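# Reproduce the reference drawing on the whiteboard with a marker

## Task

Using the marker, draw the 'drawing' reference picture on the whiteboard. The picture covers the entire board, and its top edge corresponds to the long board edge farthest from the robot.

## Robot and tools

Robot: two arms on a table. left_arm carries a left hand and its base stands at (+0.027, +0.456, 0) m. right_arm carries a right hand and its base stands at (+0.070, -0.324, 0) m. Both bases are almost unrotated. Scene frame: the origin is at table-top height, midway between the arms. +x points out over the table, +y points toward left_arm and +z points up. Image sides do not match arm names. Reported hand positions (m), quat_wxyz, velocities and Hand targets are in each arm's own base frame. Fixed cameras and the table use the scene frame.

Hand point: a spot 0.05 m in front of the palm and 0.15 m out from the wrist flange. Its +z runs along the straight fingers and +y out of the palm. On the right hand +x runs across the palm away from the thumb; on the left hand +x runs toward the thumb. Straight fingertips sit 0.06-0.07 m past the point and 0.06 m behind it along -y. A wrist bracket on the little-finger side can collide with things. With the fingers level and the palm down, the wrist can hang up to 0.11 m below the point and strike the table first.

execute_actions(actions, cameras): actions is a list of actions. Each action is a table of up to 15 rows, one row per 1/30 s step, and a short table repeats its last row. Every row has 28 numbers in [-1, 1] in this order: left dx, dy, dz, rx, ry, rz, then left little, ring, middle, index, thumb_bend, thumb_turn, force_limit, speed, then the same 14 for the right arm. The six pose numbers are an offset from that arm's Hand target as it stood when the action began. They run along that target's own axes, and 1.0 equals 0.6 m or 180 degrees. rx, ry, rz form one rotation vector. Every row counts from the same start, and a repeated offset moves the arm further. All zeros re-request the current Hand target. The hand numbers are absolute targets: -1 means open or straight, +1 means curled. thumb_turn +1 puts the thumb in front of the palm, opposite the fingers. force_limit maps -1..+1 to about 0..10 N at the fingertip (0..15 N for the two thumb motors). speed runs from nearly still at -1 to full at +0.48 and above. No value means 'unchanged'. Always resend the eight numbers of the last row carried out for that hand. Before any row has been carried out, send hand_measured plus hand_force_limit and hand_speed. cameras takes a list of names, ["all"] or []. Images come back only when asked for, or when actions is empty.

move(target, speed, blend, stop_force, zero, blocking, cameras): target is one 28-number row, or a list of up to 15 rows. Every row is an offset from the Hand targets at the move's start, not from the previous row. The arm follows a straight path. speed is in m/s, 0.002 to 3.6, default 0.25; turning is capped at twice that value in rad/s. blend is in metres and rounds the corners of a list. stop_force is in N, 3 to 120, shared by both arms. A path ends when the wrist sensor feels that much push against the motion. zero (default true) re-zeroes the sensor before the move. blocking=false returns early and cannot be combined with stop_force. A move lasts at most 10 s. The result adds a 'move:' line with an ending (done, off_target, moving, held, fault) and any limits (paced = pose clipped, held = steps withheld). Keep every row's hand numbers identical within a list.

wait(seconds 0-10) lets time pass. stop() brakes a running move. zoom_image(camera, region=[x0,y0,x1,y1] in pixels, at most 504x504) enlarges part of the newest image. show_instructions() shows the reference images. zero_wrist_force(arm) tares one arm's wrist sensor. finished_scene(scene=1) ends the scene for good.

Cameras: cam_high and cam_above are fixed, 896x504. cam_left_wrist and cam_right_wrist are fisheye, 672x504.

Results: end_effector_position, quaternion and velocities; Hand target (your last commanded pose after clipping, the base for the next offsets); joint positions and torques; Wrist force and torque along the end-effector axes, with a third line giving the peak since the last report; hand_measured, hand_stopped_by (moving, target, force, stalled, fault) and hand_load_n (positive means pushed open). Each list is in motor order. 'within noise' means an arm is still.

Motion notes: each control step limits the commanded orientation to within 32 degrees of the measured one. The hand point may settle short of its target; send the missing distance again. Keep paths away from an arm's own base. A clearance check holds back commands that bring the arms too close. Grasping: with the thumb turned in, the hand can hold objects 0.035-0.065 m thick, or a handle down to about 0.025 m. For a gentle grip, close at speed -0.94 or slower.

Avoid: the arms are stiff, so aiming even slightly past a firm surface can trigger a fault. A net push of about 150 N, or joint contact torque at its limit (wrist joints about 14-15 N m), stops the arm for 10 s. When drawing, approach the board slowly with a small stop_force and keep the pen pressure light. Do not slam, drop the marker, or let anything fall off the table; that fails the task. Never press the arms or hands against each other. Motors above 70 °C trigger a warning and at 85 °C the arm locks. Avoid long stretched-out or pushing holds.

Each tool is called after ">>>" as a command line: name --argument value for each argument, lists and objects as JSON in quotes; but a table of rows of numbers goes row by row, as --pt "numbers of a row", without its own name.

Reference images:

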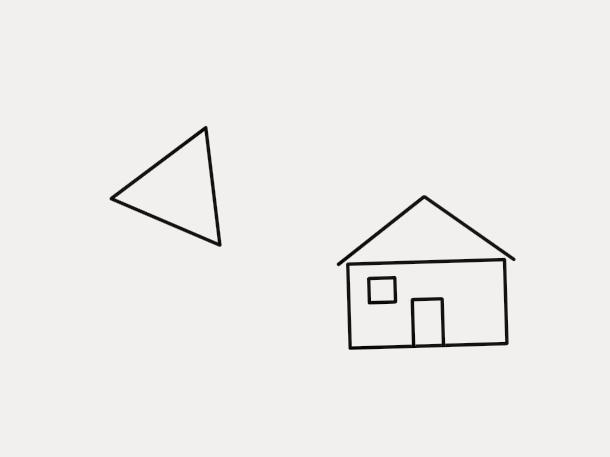

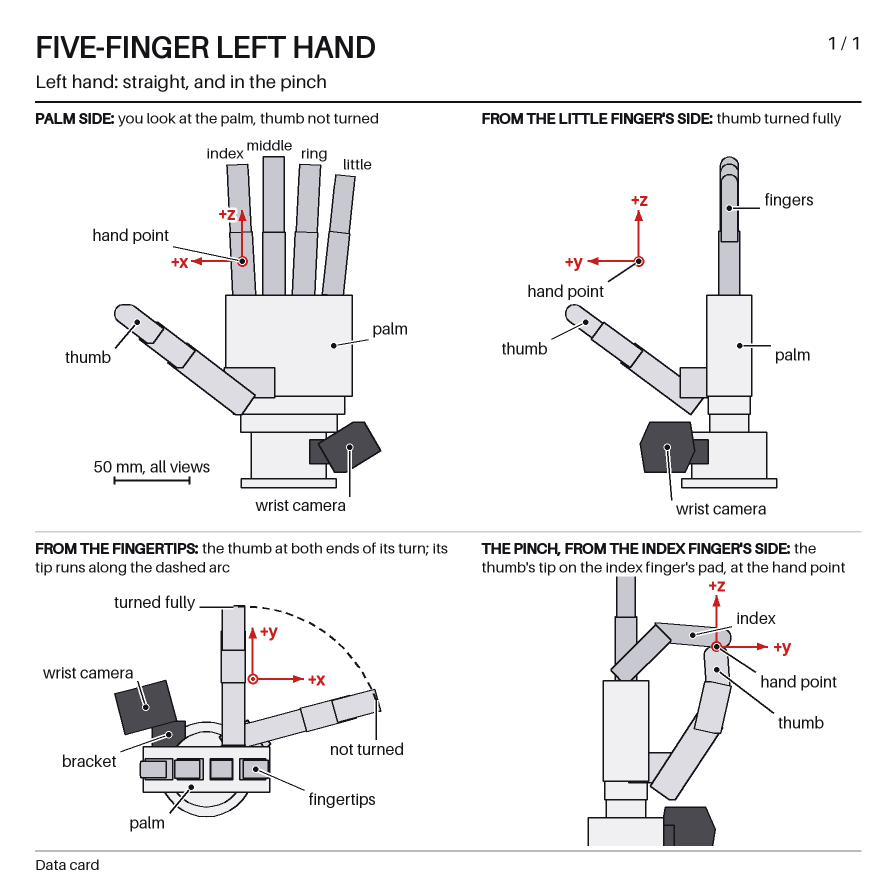

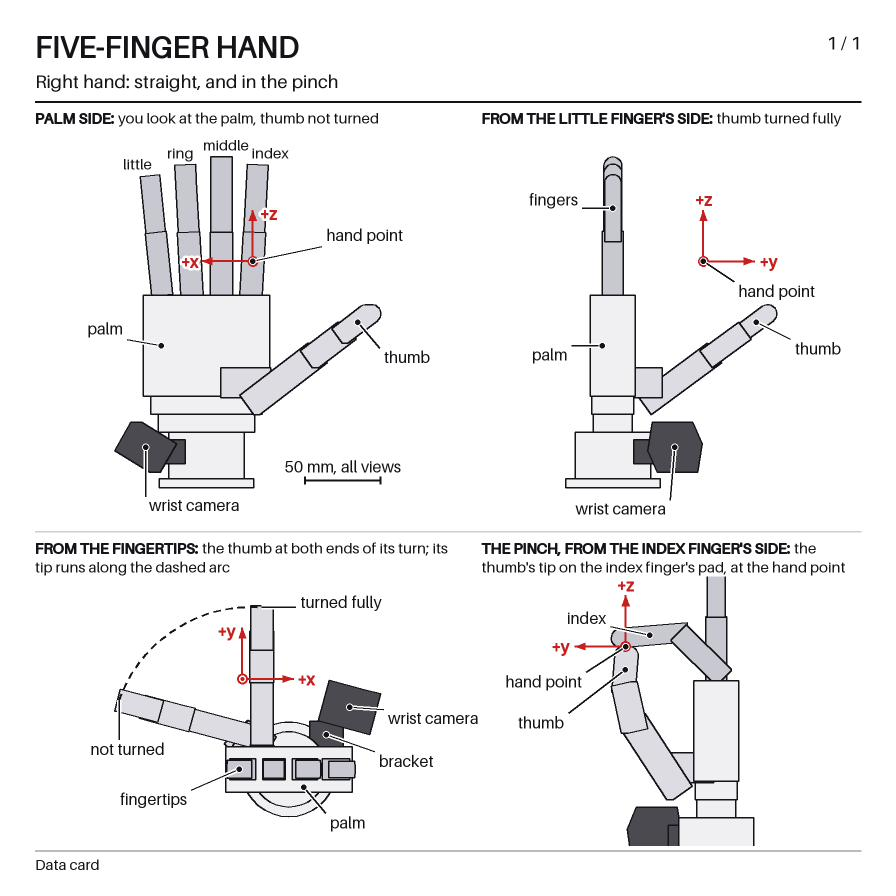

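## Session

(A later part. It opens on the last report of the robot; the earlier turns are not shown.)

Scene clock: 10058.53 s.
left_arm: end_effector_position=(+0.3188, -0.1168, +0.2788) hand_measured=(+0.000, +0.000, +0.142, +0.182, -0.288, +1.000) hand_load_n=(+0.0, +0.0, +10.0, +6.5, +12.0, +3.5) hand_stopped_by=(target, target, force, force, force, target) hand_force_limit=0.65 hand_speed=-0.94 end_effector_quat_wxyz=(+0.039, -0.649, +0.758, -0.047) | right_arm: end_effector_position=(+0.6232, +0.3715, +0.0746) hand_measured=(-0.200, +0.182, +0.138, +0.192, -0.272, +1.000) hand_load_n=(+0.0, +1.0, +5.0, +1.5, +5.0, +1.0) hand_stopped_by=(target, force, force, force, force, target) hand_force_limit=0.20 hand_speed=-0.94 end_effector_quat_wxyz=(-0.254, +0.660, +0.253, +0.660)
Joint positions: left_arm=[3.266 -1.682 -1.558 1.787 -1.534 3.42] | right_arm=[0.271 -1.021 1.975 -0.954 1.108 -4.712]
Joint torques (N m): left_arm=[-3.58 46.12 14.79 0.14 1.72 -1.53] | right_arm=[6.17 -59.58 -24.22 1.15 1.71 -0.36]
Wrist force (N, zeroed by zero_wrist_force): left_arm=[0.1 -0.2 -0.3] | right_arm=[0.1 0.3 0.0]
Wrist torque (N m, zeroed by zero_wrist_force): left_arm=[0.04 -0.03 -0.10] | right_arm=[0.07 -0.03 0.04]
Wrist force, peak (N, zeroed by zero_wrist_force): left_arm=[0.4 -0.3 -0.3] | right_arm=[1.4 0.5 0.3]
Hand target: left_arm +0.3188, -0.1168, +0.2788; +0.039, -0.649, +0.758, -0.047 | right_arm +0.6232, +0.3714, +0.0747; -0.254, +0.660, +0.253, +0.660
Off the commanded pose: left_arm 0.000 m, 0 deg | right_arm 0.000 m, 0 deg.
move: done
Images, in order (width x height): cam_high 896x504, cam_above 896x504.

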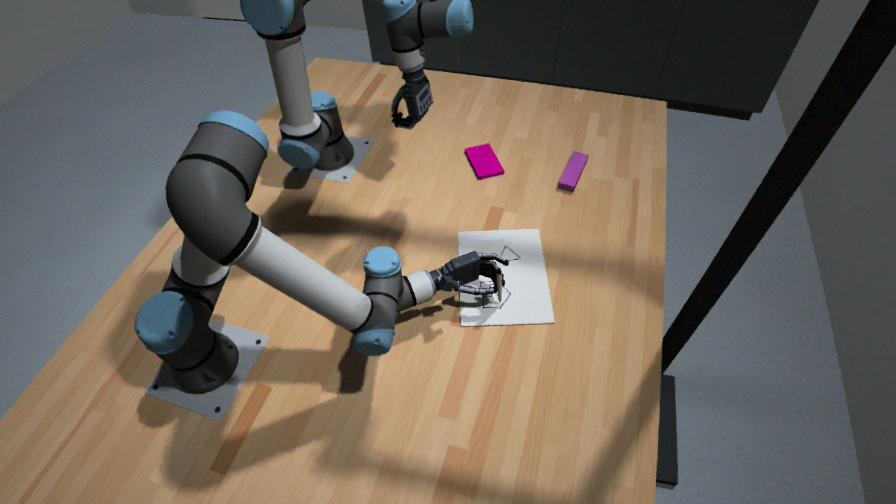

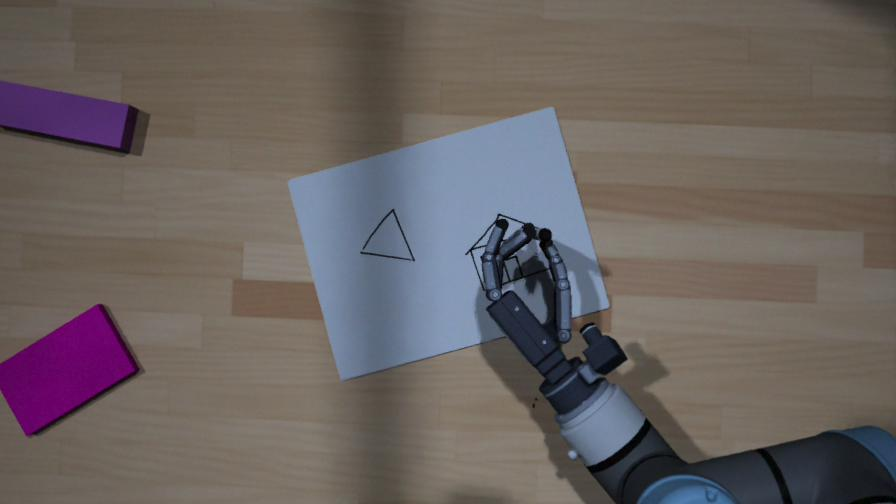

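>>> move --pt "0 0 0 0 0 0 0.0 0.0 0.31 0.35 0.04 1 0.65 -0.94 0 0.04005 -0.0202 0 0 0 -0.2 0.32 0.28 0.40 -0.06 1 0.2 -0.94" --pt "0 0 0 0 0 0 0.0 0.0 0.31 0.35 0.04 1 0.65 -0.94 -0.0095 0.01216 -0.00804 0 0 0 -0.2 0.32 0.28 0.40 -0.06 1 0.2 -0.94" --pt "0 0 0 0 0 0 0.0 0.0 0.31 0.35 0.04 1 0.65 -0.94 -0.0150 0.01216 -0.00804 0 0 0 -0.2 0.32 0.28 0.40 -0.06 1 0.2 -0.94" --speed '[0.06,0.04,0.01]' --cameras '["cam_high"]'

>>> zoom_image --camera "cam_high" --region '[470, 260, 530, 320]'

Scene clock: 10082.80 s.
left_arm: end_effector_position=(+0.3188, -0.1168, +0.2788) hand_measured=(+0.000, +0.000, +0.142, +0.182, -0.288, +1.000) hand_load_n=(+0.0, +0.0, +10.0, +6.5, +12.0, +3.5) hand_stopped_by=(target, target, force, force, force, target) hand_force_limit=0.65 hand_speed=-0.94 end_effector_quat_wxyz=(+0.039, -0.649, +0.758, -0.047) | right_arm: end_effector_position=(+0.6245, +0.3628, +0.0658) hand_measured=(-0.200, +0.182, +0.138, +0.192, -0.272, +1.000) hand_load_n=(+0.0, +1.0, +5.0, +1.5, +5.0, +1.0) hand_stopped_by=(target, force, force, force, force, target) hand_force_limit=0.20 hand_speed=-0.94 end_effector_quat_wxyz=(-0.254, +0.660, +0.253, +0.660)
Joint positions: left_arm=[3.266 -1.682 -1.558 1.787 -1.534 3.42] | right_arm=[0.252 -1.007 1.987 -0.981 1.089 -4.712]
Joint torques (N m): left_arm=[-3.62 46.7 14.7 0.05 1.68 -1.58] | right_arm=[7.61 -12.75 1.39 -4.26 1.96 1.46]
Wrist force (N, zeroed by zero_wrist_force): left_arm=[0.3 -0.1 -0.2] | right_arm=[0.4 0.2 0.2]
Wrist torque (N m, zeroed by zero_wrist_force): left_arm=[0.04 -0.04 -0.10] | right_arm=[0.04 0.02 0.00]
Wrist force, peak (N, zeroed by zero_wrist_force): left_arm=[0.7 0.1 -0.4] | right_arm=[0.0 1.1 0.3]
Hand target: left_arm +0.3188, -0.1168, +0.2788; +0.039, -0.649, +0.758, -0.047 | right_arm +0.6245, +0.3628, +0.0657; -0.254, +0.660, +0.253, +0.660
Off the commanded pose: left_arm 0.000 m, 0 deg | right_arm 0.000 m, 0 deg.
move: done
Images, in order (width x height): cam_high 896x504.

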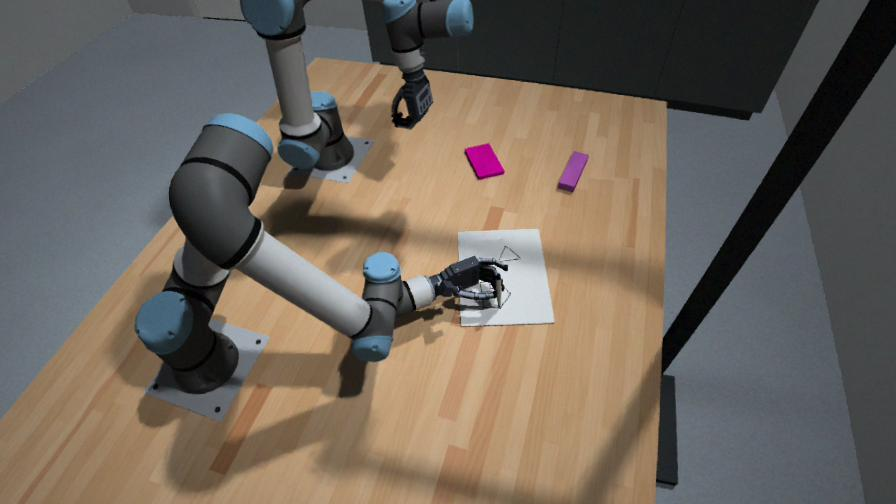

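Scaled by 8.400.

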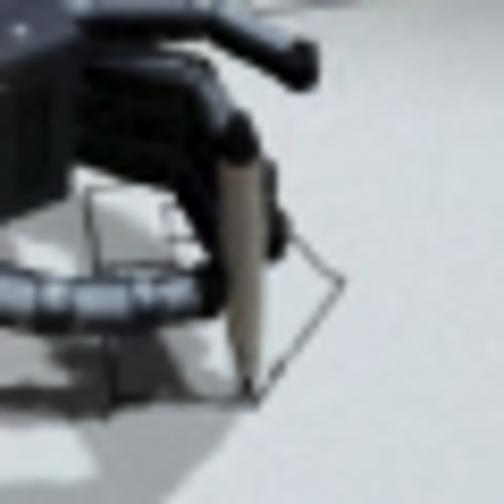

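>>> move --pt "0 0 0 0 0 0 0.0 0.0 0.31 0.35 0.04 1 0.65 -0.94 -0.0004 0 0 0 0 0 -0.2 0.32 0.28 0.40 -0.06 1 0.2 -0.94" --pt "0 0 0 0 0 0 0.0 0.0 0.31 0.35 0.04 1 0.65 -0.94 -0.0009 -0.01256 -0.03051 -0.0056 0 0 -0.2 0.32 0.28 0.40 -0.06 1 0.2 -0.94" --speed 0.02 --cameras '["cam_high"]'

>>> zoom_image --camera "cam_high" --region '[460, 260, 520, 320]'

Scene clock: 10093.20 s.
left_arm: end_effector_position=(+0.3188, -0.1168, +0.2788) hand_measured=(+0.000, +0.000, +0.142, +0.182, -0.288, +1.000) hand_load_n=(+0.0, +0.0, +10.0, +6.5, +12.0, +3.5) hand_stopped_by=(target, target, force, force, force, target) hand_force_limit=0.65 hand_speed=-0.94 end_effector_quat_wxyz=(+0.039, -0.649, +0.758, -0.047) | right_arm: end_effector_position=(+0.6059, +0.3562, +0.0651) hand_measured=(-0.200, +0.182, +0.138, +0.192, -0.272, +1.000) hand_load_n=(+0.0, +0.5, +5.5, +0.5, +4.0, +1.0) hand_stopped_by=(target, force, force, force, force, target) hand_force_limit=0.20 hand_speed=-0.94 end_effector_quat_wxyz=(-0.248, +0.662, +0.248, +0.662)
Joint positions: left_arm=[3.266 -1.682 -1.558 1.787 -1.534 3.42] | right_arm=[0.258 -1.034 2.045 -1.011 1.113 -4.712]
Joint torques (N m): left_arm=[-4.22 46.85 14.9 0.23 1.54 -1.56] | right_arm=[6.5 -56.6 3.3 -4.73 1.85 -0.38]
Wrist force (N, zeroed by zero_wrist_force): left_arm=[0.3 -0.1 -0.4] | right_arm=[0.5 0.3 0.4]
Wrist torque (N m, zeroed by zero_wrist_force): left_arm=[0.06 -0.05 -0.10] | right_arm=[0.04 -0.02 0.01]
Wrist force, peak (N, zeroed by zero_wrist_force): left_arm=[0.6 -0.3 -0.3] | right_arm=[3.2 0.1 0.3]
Hand target: left_arm +0.3188, -0.1168, +0.2788; +0.039, -0.649, +0.758, -0.047 | right_arm +0.6059, +0.3561, +0.0651; -0.248, +0.662, +0.248, +0.662
Off the commanded pose: left_arm 0.000 m, 0 deg | right_arm 0.000 m, 0 deg.
move: done
Images, in order (width x height): cam_high 896x504.

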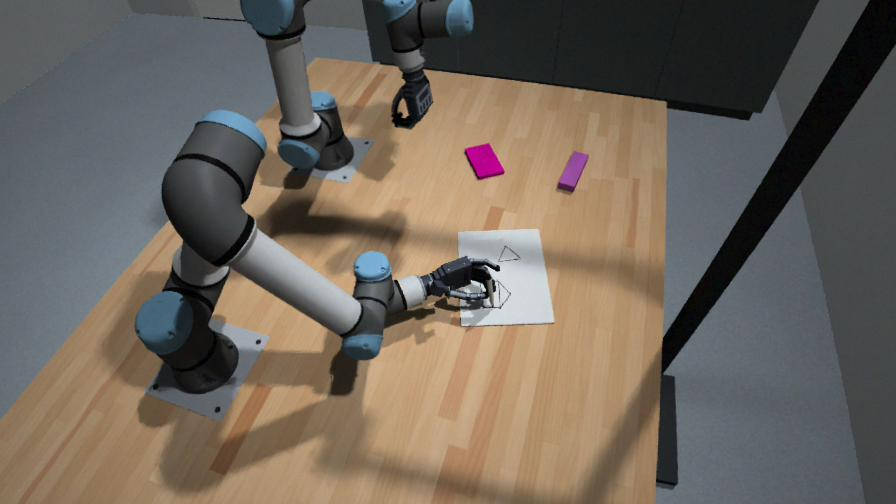

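Scaled by 8.400.

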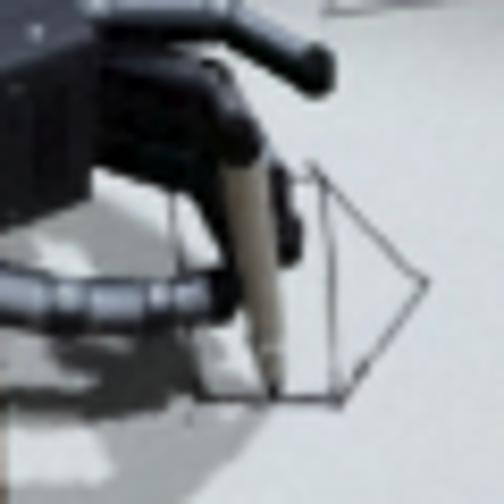

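>>> move --target '[0,0,0,0,0,0,0.0,0.0,0.31,0.35,0.04,1,0.65,-0.94,0.05,0,0,0,0,0,-0.2,0.32,0.28,0.40,-0.06,1,0.2,-0.94]' --speed 0.04 --cameras '["cam_high","cam_above","cam_right_wrist"]'

>>> zoom_image --camera "cam_high" --region '[460, 250, 530, 320]'

Scene clock: 10103.67 s.
left_arm: end_effector_position=(+0.3188, -0.1168, +0.2788) hand_measured=(+0.000, +0.000, +0.142, +0.182, -0.288, +1.000) hand_load_n=(+0.0, +0.0, +10.0, +6.5, +12.0, +3.5) hand_stopped_by=(target, target, force, force, force, target) hand_force_limit=0.65 hand_speed=-0.94 end_effector_quat_wxyz=(+0.039, -0.649, +0.758, -0.047) | right_arm: end_effector_position=(+0.6059, +0.3561, +0.0951) hand_measured=(-0.200, +0.182, +0.138, +0.192, -0.272, +1.000) hand_load_n=(+0.0, +1.0, +5.5, +0.5, +4.0, +1.0) hand_stopped_by=(target, force, force, force, force, target) hand_force_limit=0.20 hand_speed=-0.94 end_effector_quat_wxyz=(-0.248, +0.662, +0.248, +0.662)
Joint positions: left_arm=[3.266 -1.682 -1.558 1.787 -1.534 3.42] | right_arm=[0.258 -1.1 2.036 -0.937 1.113 -4.712]
Joint torques (N m): left_arm=[-3.22 46.12 14.95 0.15 1.45 -1.57] | right_arm=[3.07 -55.26 -26.18 1.48 1.12 -0.19]
Wrist force (N, zeroed by zero_wrist_force): left_arm=[0.4 0.0 -0.3] | right_arm=[-0.1 0.2 0.0]
Wrist torque (N m, zeroed by zero_wrist_force): left_arm=[0.07 -0.06 -0.10] | right_arm=[0.06 0.00 0.03]
Wrist force, peak (N, zeroed by zero_wrist_force): left_arm=[0.7 0.0 -0.2] | right_arm=[0.6 0.5 0.3]
Hand target: left_arm +0.3188, -0.1168, +0.2788; +0.039, -0.649, +0.758, -0.047 | right_arm +0.6059, +0.3561, +0.0951; -0.248, +0.662, +0.248, +0.662
Off the commanded pose: left_arm 0.000 m, 0 deg | right_arm 0.000 m, 0 deg.
move: done
Images, in order (width x height): cam_high 896x504, cam_above 896x504, cam_right_wrist 672x504.

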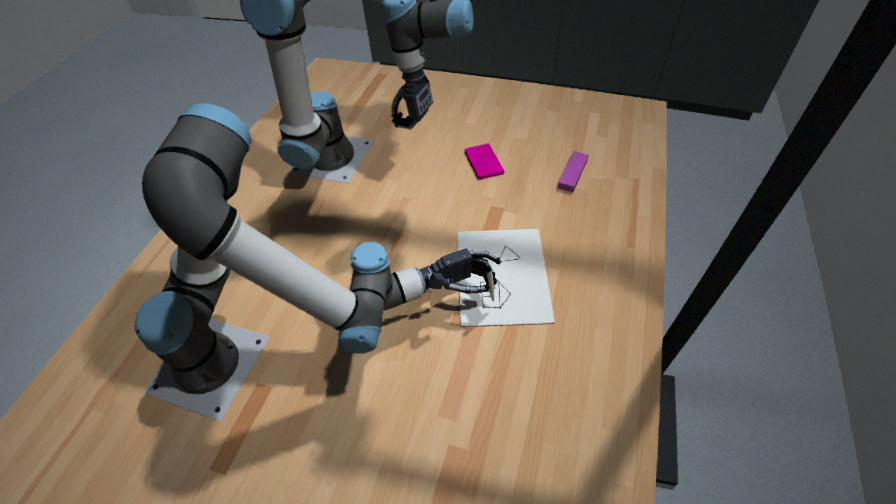

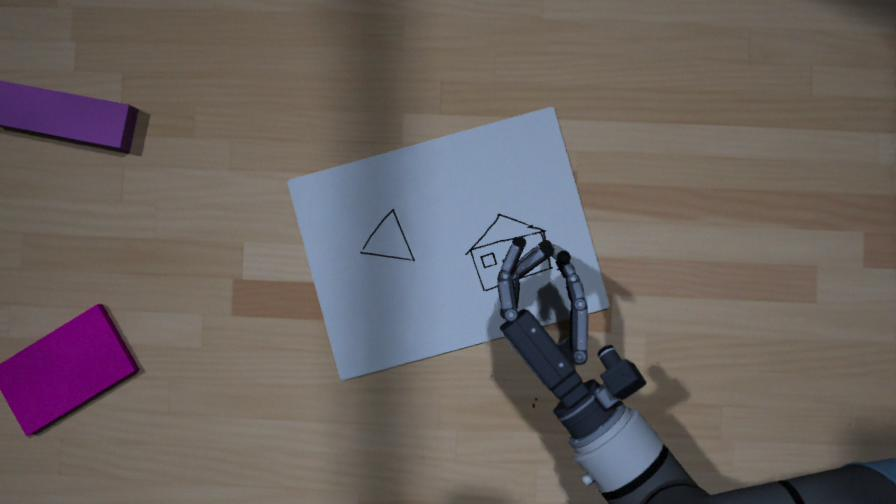

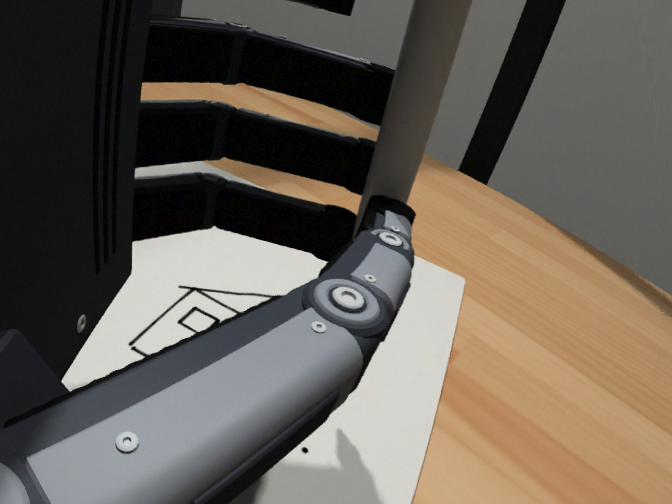

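Scaled by 7.200.

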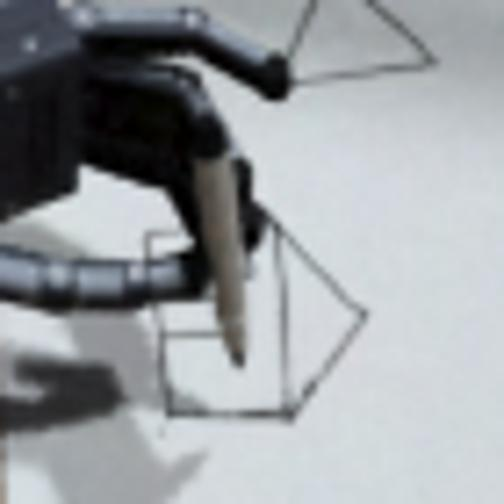

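>>> move --pt "0 0 0 0 0 0 0.0 0.0 0.31 0.35 0.04 1 0.65 -0.94 0.12 0 0 0 0 0 -0.2 0.32 0.28 0.40 -0.06 1 0.2 -0.94" --pt "0 0 0 0 0 0 0.0 0.0 0.31 0.35 0.04 1 0.65 -0.94 0.25 -0.1 -0.2575 0 0 0 -0.2 0.32 0.28 0.40 -0.06 1 0.2 -0.94" --speed 0.1 --blend '[0.03,0]' --cameras '["cam_high","cam_above"]'

>>> zoom_image --camera "cam_above" --region '[460, 200, 570, 310]'

>>> zoom_image --camera "cam_above" --region '[280, 90, 620, 400]'

Scene clock: 10120.87 s.
left_arm: end_effector_position=(+0.3188, -0.1168, +0.2788) hand_measured=(+0.000, +0.000, +0.142, +0.182, -0.288, +1.000) hand_load_n=(+0.0, +0.0, +9.5, +6.5, +12.0, +3.5) hand_stopped_by=(target, target, force, force, force, target) hand_force_limit=0.65 hand_speed=-0.94 end_effector_quat_wxyz=(+0.039, -0.649, +0.758, -0.047) | right_arm: end_effector_position=(+0.4499, +0.3000, +0.2450) hand_measured=(-0.200, +0.182, +0.138, +0.192, -0.272, +1.000) hand_load_n=(+0.0, +1.0, +5.0, +0.5, +4.0, +1.0) hand_stopped_by=(target, force, force, force, force, target) hand_force_limit=0.20 hand_speed=-0.94 end_effector_quat_wxyz=(-0.248, +0.662, +0.248, +0.662)
Joint positions: left_arm=[3.266 -1.682 -1.558 1.787 -1.534 3.42] | right_arm=[0.201 -1.764 2.312 -0.548 1.056 -4.712]
Joint torques (N m): left_arm=[-3.66 46.45 14.28 0.14 1.38 -1.61] | right_arm=[-6.56 -24.67 -2.21 1.19 -2.22 -1.16]
Wrist force (N, zeroed by zero_wrist_force): left_arm=[0.3 0.0 -0.2] | right_arm=[-0.1 0.2 0.3]
Wrist torque (N m, zeroed by zero_wrist_force): left_arm=[0.07 -0.05 -0.10] | right_arm=[0.04 0.00 0.00]
Wrist force, peak (N, zeroed by zero_wrist_force): left_arm=[0.6 -0.3 -0.3] | right_arm=[0.6 0.7 0.7]
Hand target: left_arm +0.3188, -0.1168, +0.2788; +0.039, -0.649, +0.758, -0.047 | right_arm +0.4498, +0.3000, +0.2450; -0.248, +0.662, +0.248, +0.662
Off the commanded pose: left_arm 0.000 m, 0 deg | right_arm 0.000 m, 0 deg.
move: done
Images, in order (width x height): cam_high 896x504, cam_above 896x504.

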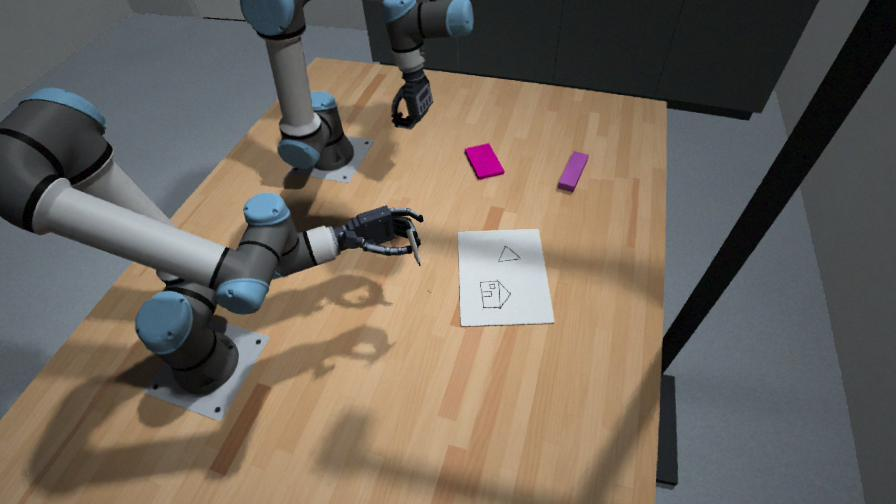

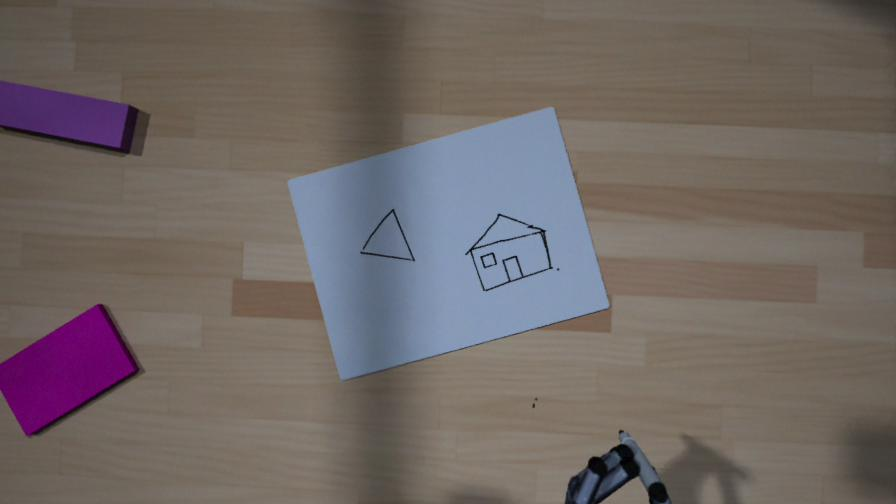

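Scaled by 4.582.

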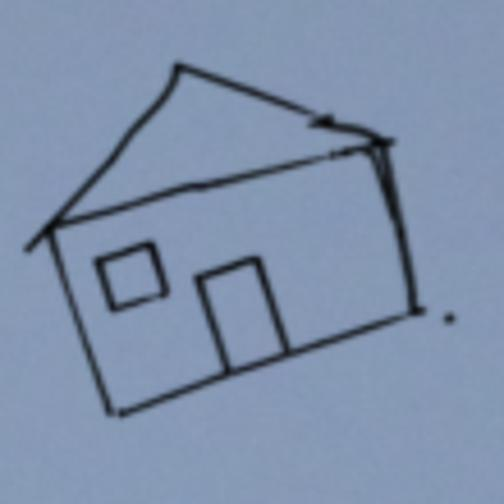

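Scaled by 1.482.

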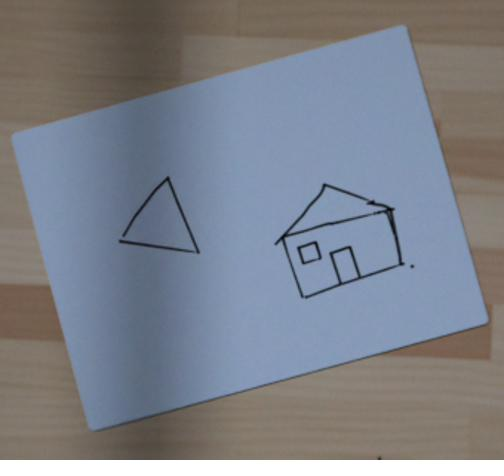

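>>> finished_scene

The scene is finished.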